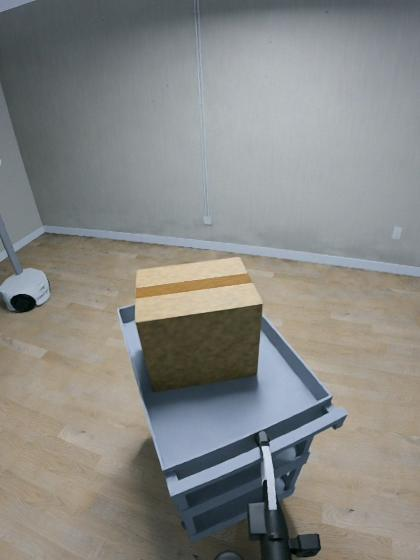

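Call:
move --blocking false --cameras '[]' --r1 '{"base":{"strafe_m":0.75},"pace":"slow","contact_limits":{"strafe_m":0.5}}'

Call:
wait --seconds 10 --cameras '["r1_head_camera"]'

Scene clock: 1618.83 s.
move: r1 moving
r1.base_odometry: x=-4.375 y=-1.438 heading=-0.544
r1.turned_by_wheels: +0.000
r1.turned_by_imu: -0.001
r1.base_tilt: forward=-1.6 right=+1.3
r1.lidar_m: 0.32 0.33 2.43 3.20 2.25 1.95 1.97 2.37 2.59 2.59 3.04 0.44
r1.base_status: strafe_m moving
r1.joint_positions: lift_m=+0.684 arm_m=+0.000 wrist_yaw_rad=+0.003 wrist_pitch_rad=+0.007 wrist_roll_rad=+1.569 gripper_m=-0.034
r1.joint_status: not commanded
r1.measured_speeds: translate_m=+0.000 strafe_m=+0.056 rotate_rad=+0.000 lift_m=+0.000 arm_m=+0.000 wrist_yaw_rad=+0.000 wrist_pitch_rad=+0.000 wrist_roll_rad=+0.000
r1.motor_effort: lift_m=+15(15) arm_m=-3(3) wheel_0=-12(12) wheel_1=+7(7) wheel_2=+2(5)
r1.servo_current: wrist_yaw_rad=46(72) wrist_pitch_rad=46(52) wrist_roll_rad=59(59) gripper_m=52(59)
r1.contact_limits: strafe_m 0.5
r1.hand_pose: x=+0.4595 y=-0.0867 z=+0.8606 quat_wxyz=(+0.708, +0.706, +0.003, -0.001) (m; r1's base frame)
r1.wrist_depth_mm: - - - 247 - 1537 1182 / - - - 229 317 338 340 / - - - 213 282 1756 1255 / - - - 256 259 1921 - / - - 445 238 241 - - / - 433 427 182 228 - - / - 418 182 143 211 - -
r2: as last shown
r2.base_tilt: forward=-0.6 right=+0.1
r2.lidar_m: 0.38 3.81 1.79 3.42 1.58 1.25 1.21 1.27 0.97 0.97 0.71 0.41
r2.motor_effort: lift_m=+19(19) arm_m=-4(4) wheel_0=-18(18) wheel_1=-7(7) wheel_2=+3(3)
r2.servo_current: wrist_yaw_rad=104(111) wrist_pitch_rad=39(46) wrist_roll_rad=39(52) gripper_m=98(111)
r2.contact_limits: translate_m 0.8
r2.wrist_depth_mm: - - 236 159 239 242 - / - - 236 164 241 244 245 / - - 237 161 242 244 247 / - - 240 162 243 245 249 / - - 240 163 245 246 249 / - - 241 164 176 249 251 / - - 244 - 248 251 253
pictures: none
No camera images: "cameras" was empty.

Scene clock: 1626.97 s.
earlier move: r1 done
r1.base_odometry: x=-3.994 y=-0.809 heading=-0.544
r1.turned_by_wheels: +0.000
r1.turned_by_imu: +0.000
r1.base_tilt: forward=-1.6 right=+1.3
r1.lidar_m: 0.45 1.93 2.33 2.51 2.04 1.73 1.77 2.05 3.28 3.29 3.40 0.32
r1.base_status: done
r1.joint_positions: lift_m=+0.684 arm_m=+0.000 wrist_yaw_rad=-0.008 wrist_pitch_rad=+0.007 wrist_roll_rad=+1.569 gripper_m=-0.034
r1.joint_status: not commanded
r1.measured_speeds: all 0
r1.motor_effort: lift_m=+15(15) arm_m=-3(4) wheel_0=-6(14) wheel_1=+2(7) wheel_2=-2(7)
r1.servo_current: wrist_yaw_rad=59(85) wrist_pitch_rad=52(59) wrist_roll_rad=59(65) gripper_m=52(65)
r1.contact_limits: strafe_m 0.5
r1.hand_pose: x=+0.4586 y=-0.0898 z=+0.8606 quat_wxyz=(+0.708, +0.706, -0.001, -0.005) (m; r1's base frame)
r1.wrist_depth_mm: 330 330 330 - 138 138 - / - 375 377 - 148 150 - / - 436 442 - 167 167 - / - - 525 107 188 597 - / - - - 117 216 1708 - / - - 204 - 180 1661 1308 / - - 180 128 296 368 375
r2.base_odometry: x=-2.243 y=-0.083 heading=-2.972
r2.turned_by_wheels: +0.000
r2.turned_by_imu: +0.001
r2.base_tilt: forward=-0.6 right=+0.1
r2.lidar_m: 0.40 1.73 1.72 3.44 1.61 1.27 1.21 1.25 0.97 0.96 0.72 0.40
r2.base_status: not commanded
r2.joint_positions: lift_m=+0.920 arm_m=+0.000 wrist_yaw_rad=+0.012 wrist_pitch_rad=+0.005 wrist_roll_rad=+0.001 gripper_m=-0.034
r2.joint_status: not commanded
r2.measured_speeds: all 0
r2.motor_effort: lift_m=+19(19) arm_m=-4(5) wheel_0=-18(19) wheel_1=-7(8) wheel_2=+3(3)
r2.servo_current: wrist_yaw_rad=98(117) wrist_pitch_rad=46(52) wrist_roll_rad=39(65) gripper_m=111(111)
r2.contact_limits: translate_m 0.8
r2.hand_pose: x=+0.4604 y=-0.0839 z=+1.0967 quat_wxyz=(+1.000, +0.000, +0.002, +0.006) (m; r2's base frame)
r2.wrist_depth_mm: - - 236 159 239 241 - / - - 236 164 241 243 244 / - - 238 161 242 245 247 / - - 239 163 244 246 249 / - - 242 164 245 247 249 / - - 241 165 177 248 250 / - - 243 - 248 250 253
wait: 8.13 of 10 s (r1 has come to rest)
pictures: r1_head_camera
Images, in order (width x height): r1_head_camera 420x560.

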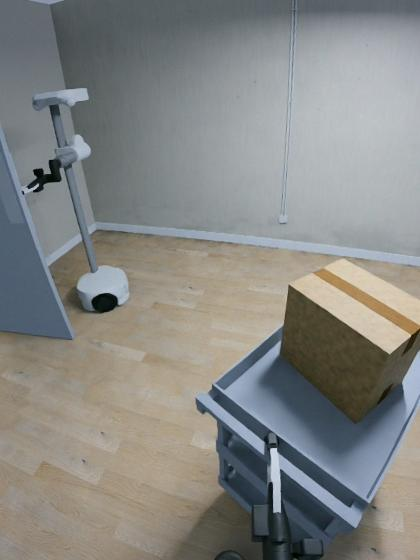

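Call:
move --blocking false --cameras '[]' --r1 '{"base":{"rotate_rad":-0.8},"pace":"slow","contact_limits":{"rotate_rad":0.5}}'

Call:
wait --seconds 4 --cameras '["r1_head_camera"]'

Scene clock: 1635.03 s.
move: r1 moving
r1.base_odometry: x=-3.994 y=-0.809 heading=-0.668
r1.turned_by_wheels: -0.124
r1.turned_by_imu: -0.124
r1.base_tilt: forward=-1.6 right=+1.3
r1.lidar_m: 0.42 1.93 2.05 2.50 2.20 1.78 1.76 1.95 3.08 3.29 3.61 0.34
r1.base_status: rotate_rad moving
r1.joint_positions: lift_m=+0.684 arm_m=+0.000 wrist_yaw_rad=+0.011 wrist_pitch_rad=+0.007 wrist_roll_rad=+1.569 gripper_m=-0.034
r1.joint_status: not commanded
r1.measured_speeds: translate_m=+0.000 strafe_m=+0.000 rotate_rad=-0.484 lift_m=+0.000 arm_m=+0.000 wrist_yaw_rad=+0.044 wrist_pitch_rad=+0.000 wrist_roll_rad=+0.000
r1.motor_effort: lift_m=+15(15) arm_m=+0(4) wheel_0=+19(19) wheel_1=+8(8) wheel_2=+9(9)
r1.servo_current: wrist_yaw_rad=72(85) wrist_pitch_rad=59(59) wrist_roll_rad=46(72) gripper_m=59(59)
r1.contact_limits: rotate_rad 0.5
r1.hand_pose: x=+0.4602 y=-0.0843 z=+0.8606 quat_wxyz=(+0.708, +0.706, +0.006, +0.002) (m; r1's base frame)
r1.wrist_depth_mm: 324 322 322 - 136 137 - / - 366 370 - 145 148 - / - 421 427 - 163 164 - / - - 504 105 183 - - / - - - 116 209 1661 - / - - - - 228 1756 1336 / - - 177 140 172 366 1182
r2: as last shown
r2.turned_by_imu: +0.000
r2.base_tilt: forward=-0.6 right=+0.2
r2.lidar_m: 0.41 1.76 1.72 3.46 1.61 1.28 1.22 1.27 0.98 0.96 0.68 0.39
r2.motor_effort: lift_m=+19(19) arm_m=-4(5) wheel_0=-18(18) wheel_1=-7(7) wheel_2=+3(3)
r2.servo_current: wrist_yaw_rad=104(117) wrist_pitch_rad=46(52) wrist_roll_rad=59(59) gripper_m=98(111)
r2.contact_limits: translate_m 0.8
r2.wrist_depth_mm: - - 235 159 239 242 - / - - 236 165 241 243 245 / - - 238 162 243 245 247 / - - 239 162 243 246 248 / - - 241 164 245 247 249 / - - 241 165 177 249 252 / - - 243 - 248 250 252
pictures: none
No camera images: "cameras" was empty.

Scene clock: 1636.60 s.
earlier move: r1 done
r1.base_odometry: x=-3.994 y=-0.809 heading=-1.344
r1.turned_by_wheels: -0.676
r1.turned_by_imu: -0.678
r1.base_tilt: forward=-1.5 right=+1.3
r1.lidar_m: 0.29 0.29 2.08 1.95 2.50 2.51 1.83 1.78 1.87 2.56 3.26 0.45
r1.base_status: done
r1.joint_positions: lift_m=+0.684 arm_m=+0.000 wrist_yaw_rad=+0.003 wrist_pitch_rad=+0.007 wrist_roll_rad=+1.569 gripper_m=-0.034
r1.joint_status: not commanded
r1.measured_speeds: all 0
r1.motor_effort: lift_m=+15(15) arm_m=-3(4) wheel_0=+3(19) wheel_1=+1(9) wheel_2=+4(16)
r1.servo_current: wrist_yaw_rad=52(91) wrist_pitch_rad=39(59) wrist_roll_rad=52(72) gripper_m=52(59)
r1.contact_limits: rotate_rad 0.5
r1.hand_pose: x=+0.4595 y=-0.0867 z=+0.8606 quat_wxyz=(+0.708, +0.706, +0.003, -0.001) (m; r1's base frame)
r1.wrist_depth_mm: - - - 286 - 1756 1182 / - - - 306 338 342 345 / - - - - 307 1756 1255 / - - - - 272 1756 - / - - - 247 249 1863 - / - 433 427 183 228 - - / - 407 402 155 208 - -
r2.base_odometry: x=-2.243 y=-0.083 heading=-2.972
r2.turned_by_wheels: +0.000
r2.turned_by_imu: +0.000
r2.base_tilt: forward=-0.6 right=+0.1
r2.lidar_m: 0.40 2.07 1.77 3.40 1.62 1.25 1.21 1.26 0.99 0.95 0.70 0.42
r2.base_status: not commanded
r2.joint_positions: lift_m=+0.920 arm_m=+0.000 wrist_yaw_rad=+0.012 wrist_pitch_rad=+0.005 wrist_roll_rad=+0.001 gripper_m=-0.034
r2.joint_status: not commanded
r2.measured_speeds: all 0
r2.on_its_own: wrist_yaw_rad is at rest, and its servo_current (111 mA) is outside its rest range (0 to 104 mA)
r2.motor_effort: lift_m=+19(19) arm_m=-4(5) wheel_0=-18(18) wheel_1=-7(7) wheel_2=+3(3)
r2.servo_current: wrist_yaw_rad=111(117) wrist_pitch_rad=46(52) wrist_roll_rad=46(59) gripper_m=111(111)
r2.contact_limits: translate_m 0.8
r2.hand_pose: x=+0.4604 y=-0.0839 z=+1.0967 quat_wxyz=(+1.000, +0.000, +0.002, +0.006) (m; r2's base frame)
r2.wrist_depth_mm: - - 236 159 239 241 - / - - 236 165 240 243 244 / - - 238 161 242 245 245 / - - 239 163 245 247 248 / - - 241 163 245 248 250 / - - 241 165 177 248 252 / - - 243 - 249 250 252
wait: 1.57 of 4 s (r1 has come to rest)
pictures: r1_head_camera
Images, in order (width x height): r1_head_camera 420x560.

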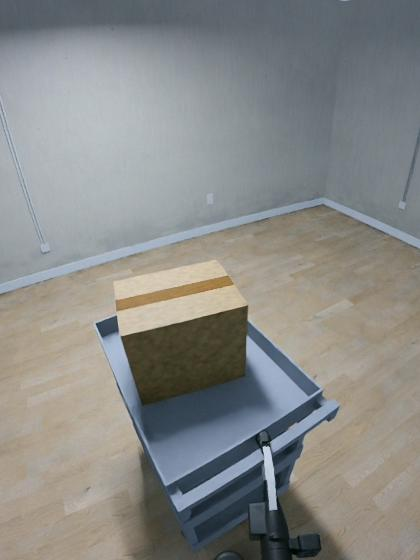

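Call:
move --blocking false --cameras '[]' --r1 '{"base":{"strafe_m":0.85},"pace":"slow","contact_limits":{"strafe_m":0.5}}'

Call:
wait --seconds 10 --cameras '["r1_head_camera"]'

Scene clock: 1645.97 s.
move: r1 moving
r1.base_odometry: x=-3.980 y=-0.806 heading=-1.344
r1.turned_by_wheels: +0.000
r1.turned_by_imu: -0.001
r1.base_tilt: forward=-1.5 right=+1.3
r1.lidar_m: 0.28 0.28 2.08 1.91 2.48 2.56 1.86 1.78 1.89 2.55 3.27 0.48
r1.base_status: strafe_m moving
r1.joint_positions: lift_m=+0.684 arm_m=+0.000 wrist_yaw_rad=+0.003 wrist_pitch_rad=+0.007 wrist_roll_rad=+1.569 gripper_m=-0.034
r1.joint_status: not commanded
r1.measured_speeds: translate_m=+0.001 strafe_m=+0.056 rotate_rad=-0.004 lift_m=+0.000 arm_m=+0.000 wrist_yaw_rad=+0.000 wrist_pitch_rad=+0.000 wrist_roll_rad=+0.000
r1.motor_effort: lift_m=+15(15) arm_m=-4(4) wheel_0=-9(10) wheel_1=+7(8) wheel_2=+1(3)
r1.servo_current: wrist_yaw_rad=52(59) wrist_pitch_rad=46(59) wrist_roll_rad=39(65) gripper_m=59(59)
r1.contact_limits: strafe_m 0.5
r1.hand_pose: x=+0.4595 y=-0.0867 z=+0.8606 quat_wxyz=(+0.708, +0.706, +0.003, -0.001) (m; r1's base frame)
r1.wrist_depth_mm: - - - - - 1708 1205 / - - - - 345 351 1118 / - - - - 315 1618 1229 / - - - - 273 1756 - / - - - 250 250 1863 - / - 430 427 183 228 - - / - 404 404 154 208 - -
r2.base_odometry: x=-2.243 y=-0.083 heading=-2.972
r2.turned_by_wheels: +0.000
r2.turned_by_imu: +0.000
r2.base_tilt: forward=-0.7 right=+0.1
r2.lidar_m: 0.41 2.05 1.75 3.43 1.62 1.23 1.22 1.24 0.97 0.97 0.70 0.39
r2.base_status: not commanded
r2.joint_positions: lift_m=+0.920 arm_m=+0.000 wrist_yaw_rad=+0.012 wrist_pitch_rad=+0.005 wrist_roll_rad=+0.001 gripper_m=-0.034
r2.joint_status: not commanded
r2.measured_speeds: all 0
r2.motor_effort: lift_m=+19(19) arm_m=-4(5) wheel_0=-18(18) wheel_1=-7(7) wheel_2=+3(3)
r2.servo_current: wrist_yaw_rad=91(117) wrist_pitch_rad=46(46) wrist_roll_rad=46(52) gripper_m=104(111)
r2.contact_limits: translate_m 0.8
r2.hand_pose: x=+0.4604 y=-0.0839 z=+1.0967 quat_wxyz=(+1.000, +0.000, +0.002, +0.006) (m; r2's base frame)
r2.wrist_depth_mm: - - 235 159 239 241 - / - - 236 165 240 243 245 / - - 238 161 241 243 246 / - - 239 162 243 246 248 / - - 242 163 245 249 251 / - - 241 165 176 249 251 / - - 243 - 248 249 252
pictures: none
No camera images: "cameras" was empty.

Scene clock: 1655.10 s.
earlier move: r1 done
r1.base_odometry: x=-3.166 y=-0.618 heading=-1.344
r1.turned_by_wheels: +0.000
r1.turned_by_imu: +0.001
r1.base_tilt: forward=-1.5 right=+1.3
r1.lidar_m: 0.44 2.54 1.11 1.16 1.81 1.84 2.28 2.20 2.30 3.19 3.98 0.31
r1.base_status: done
r1.joint_positions: lift_m=+0.684 arm_m=+0.000 wrist_yaw_rad=-0.009 wrist_pitch_rad=+0.007 wrist_roll_rad=+1.569 gripper_m=-0.034
r1.joint_status: not commanded
r1.measured_speeds: all 0
r1.motor_effort: lift_m=+15(15) arm_m=-2(4) wheel_0=-5(15) wheel_1=+1(8) wheel_2=-1(6)
r1.servo_current: wrist_yaw_rad=46(85) wrist_pitch_rad=46(59) wrist_roll_rad=46(72) gripper_m=52(65)
r1.contact_limits: strafe_m 0.5
r1.hand_pose: x=+0.4585 y=-0.0900 z=+0.8606 quat_wxyz=(+0.708, +0.706, -0.001, -0.005) (m; r1's base frame)
r1.wrist_depth_mm: 327 327 329 - - 136 - / - 373 377 - 147 148 - / - 439 442 - 165 165 - / - - 530 105 187 597 - / - - - 117 216 1661 - / - - 186 - 180 1661 1308 / - - 182 126 298 370 382
r2.base_odometry: x=-2.243 y=-0.083 heading=-2.972
r2.turned_by_wheels: +0.000
r2.turned_by_imu: +0.001
r2.base_tilt: forward=-0.6 right=+0.1
r2.lidar_m: 0.39 1.30 1.30 3.44 1.61 1.24 1.21 1.28 0.99 0.96 0.72 0.42
r2.base_status: not commanded
r2.joint_positions: lift_m=+0.920 arm_m=+0.000 wrist_yaw_rad=+0.012 wrist_pitch_rad=+0.005 wrist_roll_rad=+0.001 gripper_m=-0.034
r2.joint_status: not commanded
r2.measured_speeds: all 0
r2.motor_effort: lift_m=+19(19) arm_m=-4(5) wheel_0=-18(19) wheel_1=-7(8) wheel_2=+3(3)
r2.servo_current: wrist_yaw_rad=98(117) wrist_pitch_rad=39(52) wrist_roll_rad=39(65) gripper_m=98(111)
r2.contact_limits: translate_m 0.8
r2.hand_pose: x=+0.4604 y=-0.0839 z=+1.0967 quat_wxyz=(+1.000, +0.000, +0.002, +0.006) (m; r2's base frame)
r2.wrist_depth_mm: - - 236 160 240 242 - / - - 237 165 240 243 245 / - - 238 161 242 245 247 / - - 239 163 244 246 247 / - - 241 164 245 248 250 / - - 241 164 177 249 252 / - 1281 242 - 249 249 252
wait: 9.13 of 10 s (r1 has come to rest)
pictures: r1_head_camera
Images, in order (width x height): r1_head_camera 420x560.

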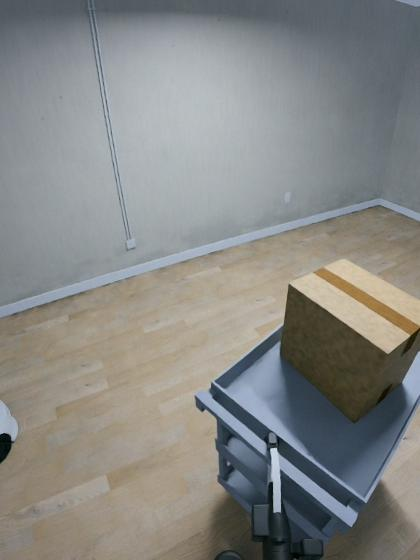

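Call:
move --blocking false --cameras '[]' --r1 '{"base":{"rotate_rad":-0.85},"pace":"slow","contact_limits":{"rotate_rad":0.5}}'

Call:
wait --seconds 4 --cameras '["r1_head_camera"]'

Scene clock: 1663.60 s.
move: r1 moving
r1.base_odometry: x=-3.166 y=-0.618 heading=-1.468
r1.turned_by_wheels: -0.124
r1.turned_by_imu: -0.124
r1.base_tilt: forward=-1.6 right=+1.2
r1.lidar_m: 0.43 2.51 1.30 1.11 1.82 1.79 2.31 2.20 2.22 2.83 3.99 0.35
r1.base_status: rotate_rad moving
r1.joint_positions: lift_m=+0.684 arm_m=+0.000 wrist_yaw_rad=+0.011 wrist_pitch_rad=+0.007 wrist_roll_rad=+1.569 gripper_m=-0.034
r1.joint_status: not commanded
r1.measured_speeds: translate_m=+0.000 strafe_m=+0.000 rotate_rad=-0.490 lift_m=+0.000 arm_m=+0.000 wrist_yaw_rad=+0.051 wrist_pitch_rad=+0.000 wrist_roll_rad=+0.000
r1.motor_effort: lift_m=+15(15) arm_m=-3(4) wheel_0=+15(17) wheel_1=+9(9) wheel_2=+9(10)
r1.servo_current: wrist_yaw_rad=65(85) wrist_pitch_rad=46(52) wrist_roll_rad=59(65) gripper_m=52(52)
r1.contact_limits: rotate_rad 0.5
r1.hand_pose: x=+0.4603 y=-0.0841 z=+0.8606 quat_wxyz=(+0.708, +0.706, +0.006, +0.002) (m; r1's base frame)
r1.wrist_depth_mm: 322 320 329 - - 135 - / - 362 368 - 143 146 - / - 421 427 - 165 163 - / - - 504 103 182 193 - / - - - 115 208 1618 - / - - - - 228 1756 1308 / - - 176 140 172 373 427
r2: as last shown
r2.turned_by_imu: +0.000
r2.lidar_m: 0.44 1.34 1.29 3.43 1.62 1.27 1.23 1.25 0.98 0.97 0.71 0.39
r2.motor_effort: lift_m=+19(19) arm_m=-4(4) wheel_0=-18(18) wheel_1=-7(7) wheel_2=+3(3)
r2.servo_current: wrist_yaw_rad=98(111) wrist_pitch_rad=52(52) wrist_roll_rad=39(52) gripper_m=98(111)
r2.contact_limits: translate_m 0.8
r2.wrist_depth_mm: - - 236 160 239 242 - / - - 237 164 241 242 245 / - - 238 161 242 244 246 / - - 240 162 243 246 247 / - - 241 163 244 247 250 / - - 241 164 177 249 251 / - 1336 244 - 250 250 253
pictures: none
No camera images: "cameras" was empty.

Scene clock: 1665.23 s.
earlier move: r1 done
r1.base_odometry: x=-3.166 y=-0.618 heading=-2.193
r1.turned_by_wheels: -0.725
r1.turned_by_imu: -0.727
r1.base_tilt: forward=-1.6 right=+1.2
r1.lidar_m: 0.28 0.26 2.55 1.37 1.12 1.41 1.81 2.04 2.21 2.19 2.47 0.43
r1.base_status: done
r1.joint_positions: lift_m=+0.684 arm_m=+0.000 wrist_yaw_rad=+0.003 wrist_pitch_rad=+0.007 wrist_roll_rad=+1.569 gripper_m=-0.034
r1.joint_status: not commanded
r1.measured_speeds: all 0
r1.motor_effort: lift_m=+15(15) arm_m=-4(4) wheel_0=+2(20) wheel_1=+2(10) wheel_2=+6(16)
r1.servo_current: wrist_yaw_rad=52(91) wrist_pitch_rad=46(59) wrist_roll_rad=33(65) gripper_m=59(65)
r1.contact_limits: rotate_rad 0.5
r1.hand_pose: x=+0.4595 y=-0.0867 z=+0.8606 quat_wxyz=(+0.708, +0.706, +0.003, -0.001) (m; r1's base frame)
r1.wrist_depth_mm: - - - - - 1661 1205 / - - - - 330 1537 1160 / - - - - 310 1618 1205 / - - - - 271 1756 - / - - - 250 250 1863 - / - 427 421 182 228 - - / - 407 402 155 208 - -
r2.base_odometry: x=-2.243 y=-0.083 heading=-2.972
r2.turned_by_wheels: +0.000
r2.turned_by_imu: +0.000
r2.base_tilt: forward=-0.6 right=+0.1
r2.lidar_m: 0.40 1.34 1.55 3.44 1.60 1.25 1.23 1.27 0.99 0.96 0.73 0.39
r2.base_status: not commanded
r2.joint_positions: lift_m=+0.920 arm_m=+0.000 wrist_yaw_rad=+0.012 wrist_pitch_rad=+0.005 wrist_roll_rad=+0.001 gripper_m=-0.034
r2.joint_status: not commanded
r2.measured_speeds: all 0
r2.motor_effort: lift_m=+19(19) arm_m=-5(5) wheel_0=-18(19) wheel_1=-7(7) wheel_2=+3(3)
r2.servo_current: wrist_yaw_rad=98(111) wrist_pitch_rad=46(52) wrist_roll_rad=39(59) gripper_m=104(117)
r2.contact_limits: translate_m 0.8
r2.hand_pose: x=+0.4604 y=-0.0839 z=+1.0967 quat_wxyz=(+1.000, +0.000, +0.002, +0.006) (m; r2's base frame)
r2.wrist_depth_mm: - - 235 159 239 242 - / - - 236 165 241 244 245 / - - 238 161 243 244 245 / - - 238 163 244 246 249 / - - 241 164 244 247 249 / - - 241 165 177 248 251 / - - 243 - 248 249 252
wait: 1.63 of 4 s (r1 has come to rest)
pictures: r1_head_camera
Images, in order (width x height): r1_head_camera 420x560.

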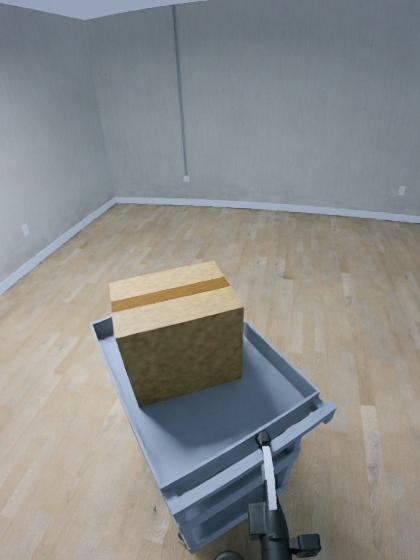

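Call:
move --blocking false --cameras '[]' --r1 '{"base":{"strafe_m":0.40},"pace":"slow","contact_limits":{"strafe_m":0.5}}'

Call:
wait --seconds 7 --cameras '["r1_head_camera", "r1_wrist_camera"]'

Scene clock: 1674.07 s.
move: r1 moving
r1.base_odometry: x=-3.155 y=-0.627 heading=-2.194
r1.turned_by_wheels: +0.000
r1.turned_by_imu: -0.001
r1.base_tilt: forward=-1.5 right=+1.3
r1.lidar_m: 0.30 0.27 2.52 1.39 1.13 1.37 1.77 2.04 2.20 2.20 2.51 0.48
r1.base_status: strafe_m moving
r1.joint_positions: lift_m=+0.684 arm_m=+0.000 wrist_yaw_rad=+0.003 wrist_pitch_rad=+0.007 wrist_roll_rad=+1.569 gripper_m=-0.034
r1.joint_status: not commanded
r1.measured_speeds: translate_m=+0.000 strafe_m=+0.055 rotate_rad=-0.001 lift_m=+0.000 arm_m=+0.000 wrist_yaw_rad=+0.000 wrist_pitch_rad=+0.000 wrist_roll_rad=+0.000
r1.motor_effort: lift_m=+15(15) arm_m=-4(4) wheel_0=-9(10) wheel_1=+6(6) wheel_2=+1(5)
r1.servo_current: wrist_yaw_rad=46(59) wrist_pitch_rad=52(52) wrist_roll_rad=33(65) gripper_m=59(59)
r1.contact_limits: strafe_m 0.5
r1.hand_pose: x=+0.4595 y=-0.0867 z=+0.8606 quat_wxyz=(+0.708, +0.706, +0.003, -0.001) (m; r1's base frame)
r1.wrist_depth_mm: - - - - - 1756 1205 / - - - - 342 1499 1138 / - - - - 336 1499 1182 / - - - - 274 1708 - / - - - 249 250 1921 - / - 424 427 182 226 - - / - 404 402 155 207 - -
r2: as last shown
r2.base_tilt: forward=-0.7 right=+0.1
r2.lidar_m: 0.40 1.31 1.58 3.42 1.60 1.27 1.23 1.27 1.00 0.96 0.69 0.40
r2.motor_effort: lift_m=+19(19) arm_m=-4(4) wheel_0=-18(18) wheel_1=-7(7) wheel_2=+3(3)
r2.servo_current: wrist_yaw_rad=104(111) wrist_pitch_rad=39(46) wrist_roll_rad=52(52) gripper_m=98(104)
r2.contact_limits: translate_m 0.8
r2.wrist_depth_mm: - - 235 159 239 241 - / - - 237 164 242 243 245 / - - 237 161 242 245 246 / - - 239 162 243 246 248 / 1229 - 242 164 246 248 250 / - - 241 165 177 249 251 / - - 242 - 248 250 252
pictures: none
No camera images: "cameras" was empty.

Scene clock: 1678.70 s.
earlier move: r1 done
r1.base_odometry: x=-2.841 y=-0.852 heading=-2.194
r1.turned_by_wheels: +0.000
r1.turned_by_imu: +0.000
r1.base_tilt: forward=-1.6 right=+1.3
r1.lidar_m: 0.37 0.39 2.15 1.16 0.79 0.82 1.85 1.94 2.58 2.58 2.95 0.44
r1.base_status: done
r1.joint_positions: lift_m=+0.684 arm_m=+0.000 wrist_yaw_rad=-0.010 wrist_pitch_rad=+0.007 wrist_roll_rad=+1.569 gripper_m=-0.034
r1.joint_status: not commanded
r1.measured_speeds: all 0
r1.motor_effort: lift_m=+15(15) arm_m=+4(4) wheel_0=-5(16) wheel_1=+1(8) wheel_2=-3(7)
r1.servo_current: wrist_yaw_rad=72(91) wrist_pitch_rad=52(59) wrist_roll_rad=46(65) gripper_m=46(59)
r1.contact_limits: strafe_m 0.5
r1.hand_pose: x=+0.4584 y=-0.0902 z=+0.8606 quat_wxyz=(+0.708, +0.706, -0.001, -0.006) (m; r1's base frame)
r1.wrist_depth_mm: - - - 256 257 265 267 / - - - 252 251 1708 1229 / - - - 243 244 1708 - / - - 462 239 239 - - / - 436 439 175 235 - - / - 439 206 175 230 - - / - 442 445 150 224 - -
r2.base_odometry: x=-2.243 y=-0.083 heading=-2.972
r2.turned_by_wheels: +0.000
r2.turned_by_imu: +0.001
r2.base_tilt: forward=-0.7 right=+0.1
r2.lidar_m: 0.41 0.96 1.30 3.40 1.61 1.25 1.23 1.28 0.97 0.96 0.70 0.39
r2.base_status: not commanded
r2.joint_positions: lift_m=+0.920 arm_m=+0.000 wrist_yaw_rad=+0.012 wrist_pitch_rad=+0.005 wrist_roll_rad=+0.001 gripper_m=-0.034
r2.joint_status: not commanded
r2.measured_speeds: all 0
r2.motor_effort: lift_m=+19(19) arm_m=-5(5) wheel_0=-18(19) wheel_1=-7(7) wheel_2=+3(3)
r2.servo_current: wrist_yaw_rad=104(117) wrist_pitch_rad=46(52) wrist_roll_rad=52(59) gripper_m=104(117)
r2.contact_limits: translate_m 0.8
r2.hand_pose: x=+0.4604 y=-0.0839 z=+1.0967 quat_wxyz=(+1.000, +0.000, +0.002, +0.006) (m; r2's base frame)
r2.wrist_depth_mm: - - 236 159 239 241 - / - - 236 164 241 243 244 / 866 - 237 161 244 244 246 / - - 239 162 243 245 248 / - - 241 163 245 247 249 / 904 - 241 164 177 249 252 / 904 - 243 - 249 250 252
wait: 4.63 of 7 s (r1 has come to rest)
pictures: r1_head_camera, r1_wrist_camera
Images, in order (width x height): r1_head_camera 420x560, r1_wrist_camera 616x392.

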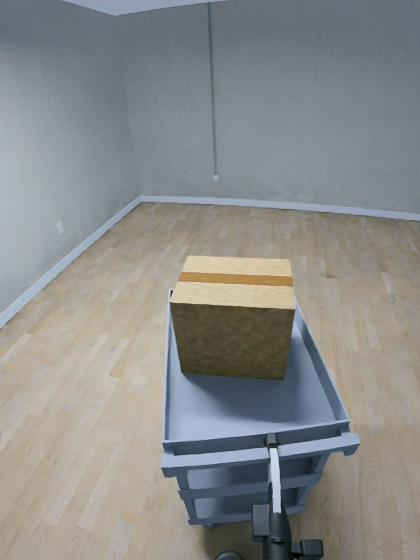

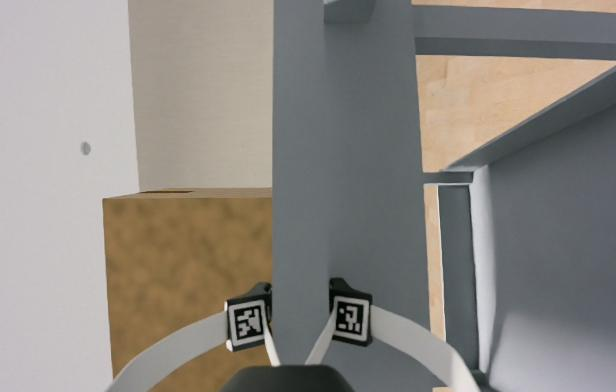

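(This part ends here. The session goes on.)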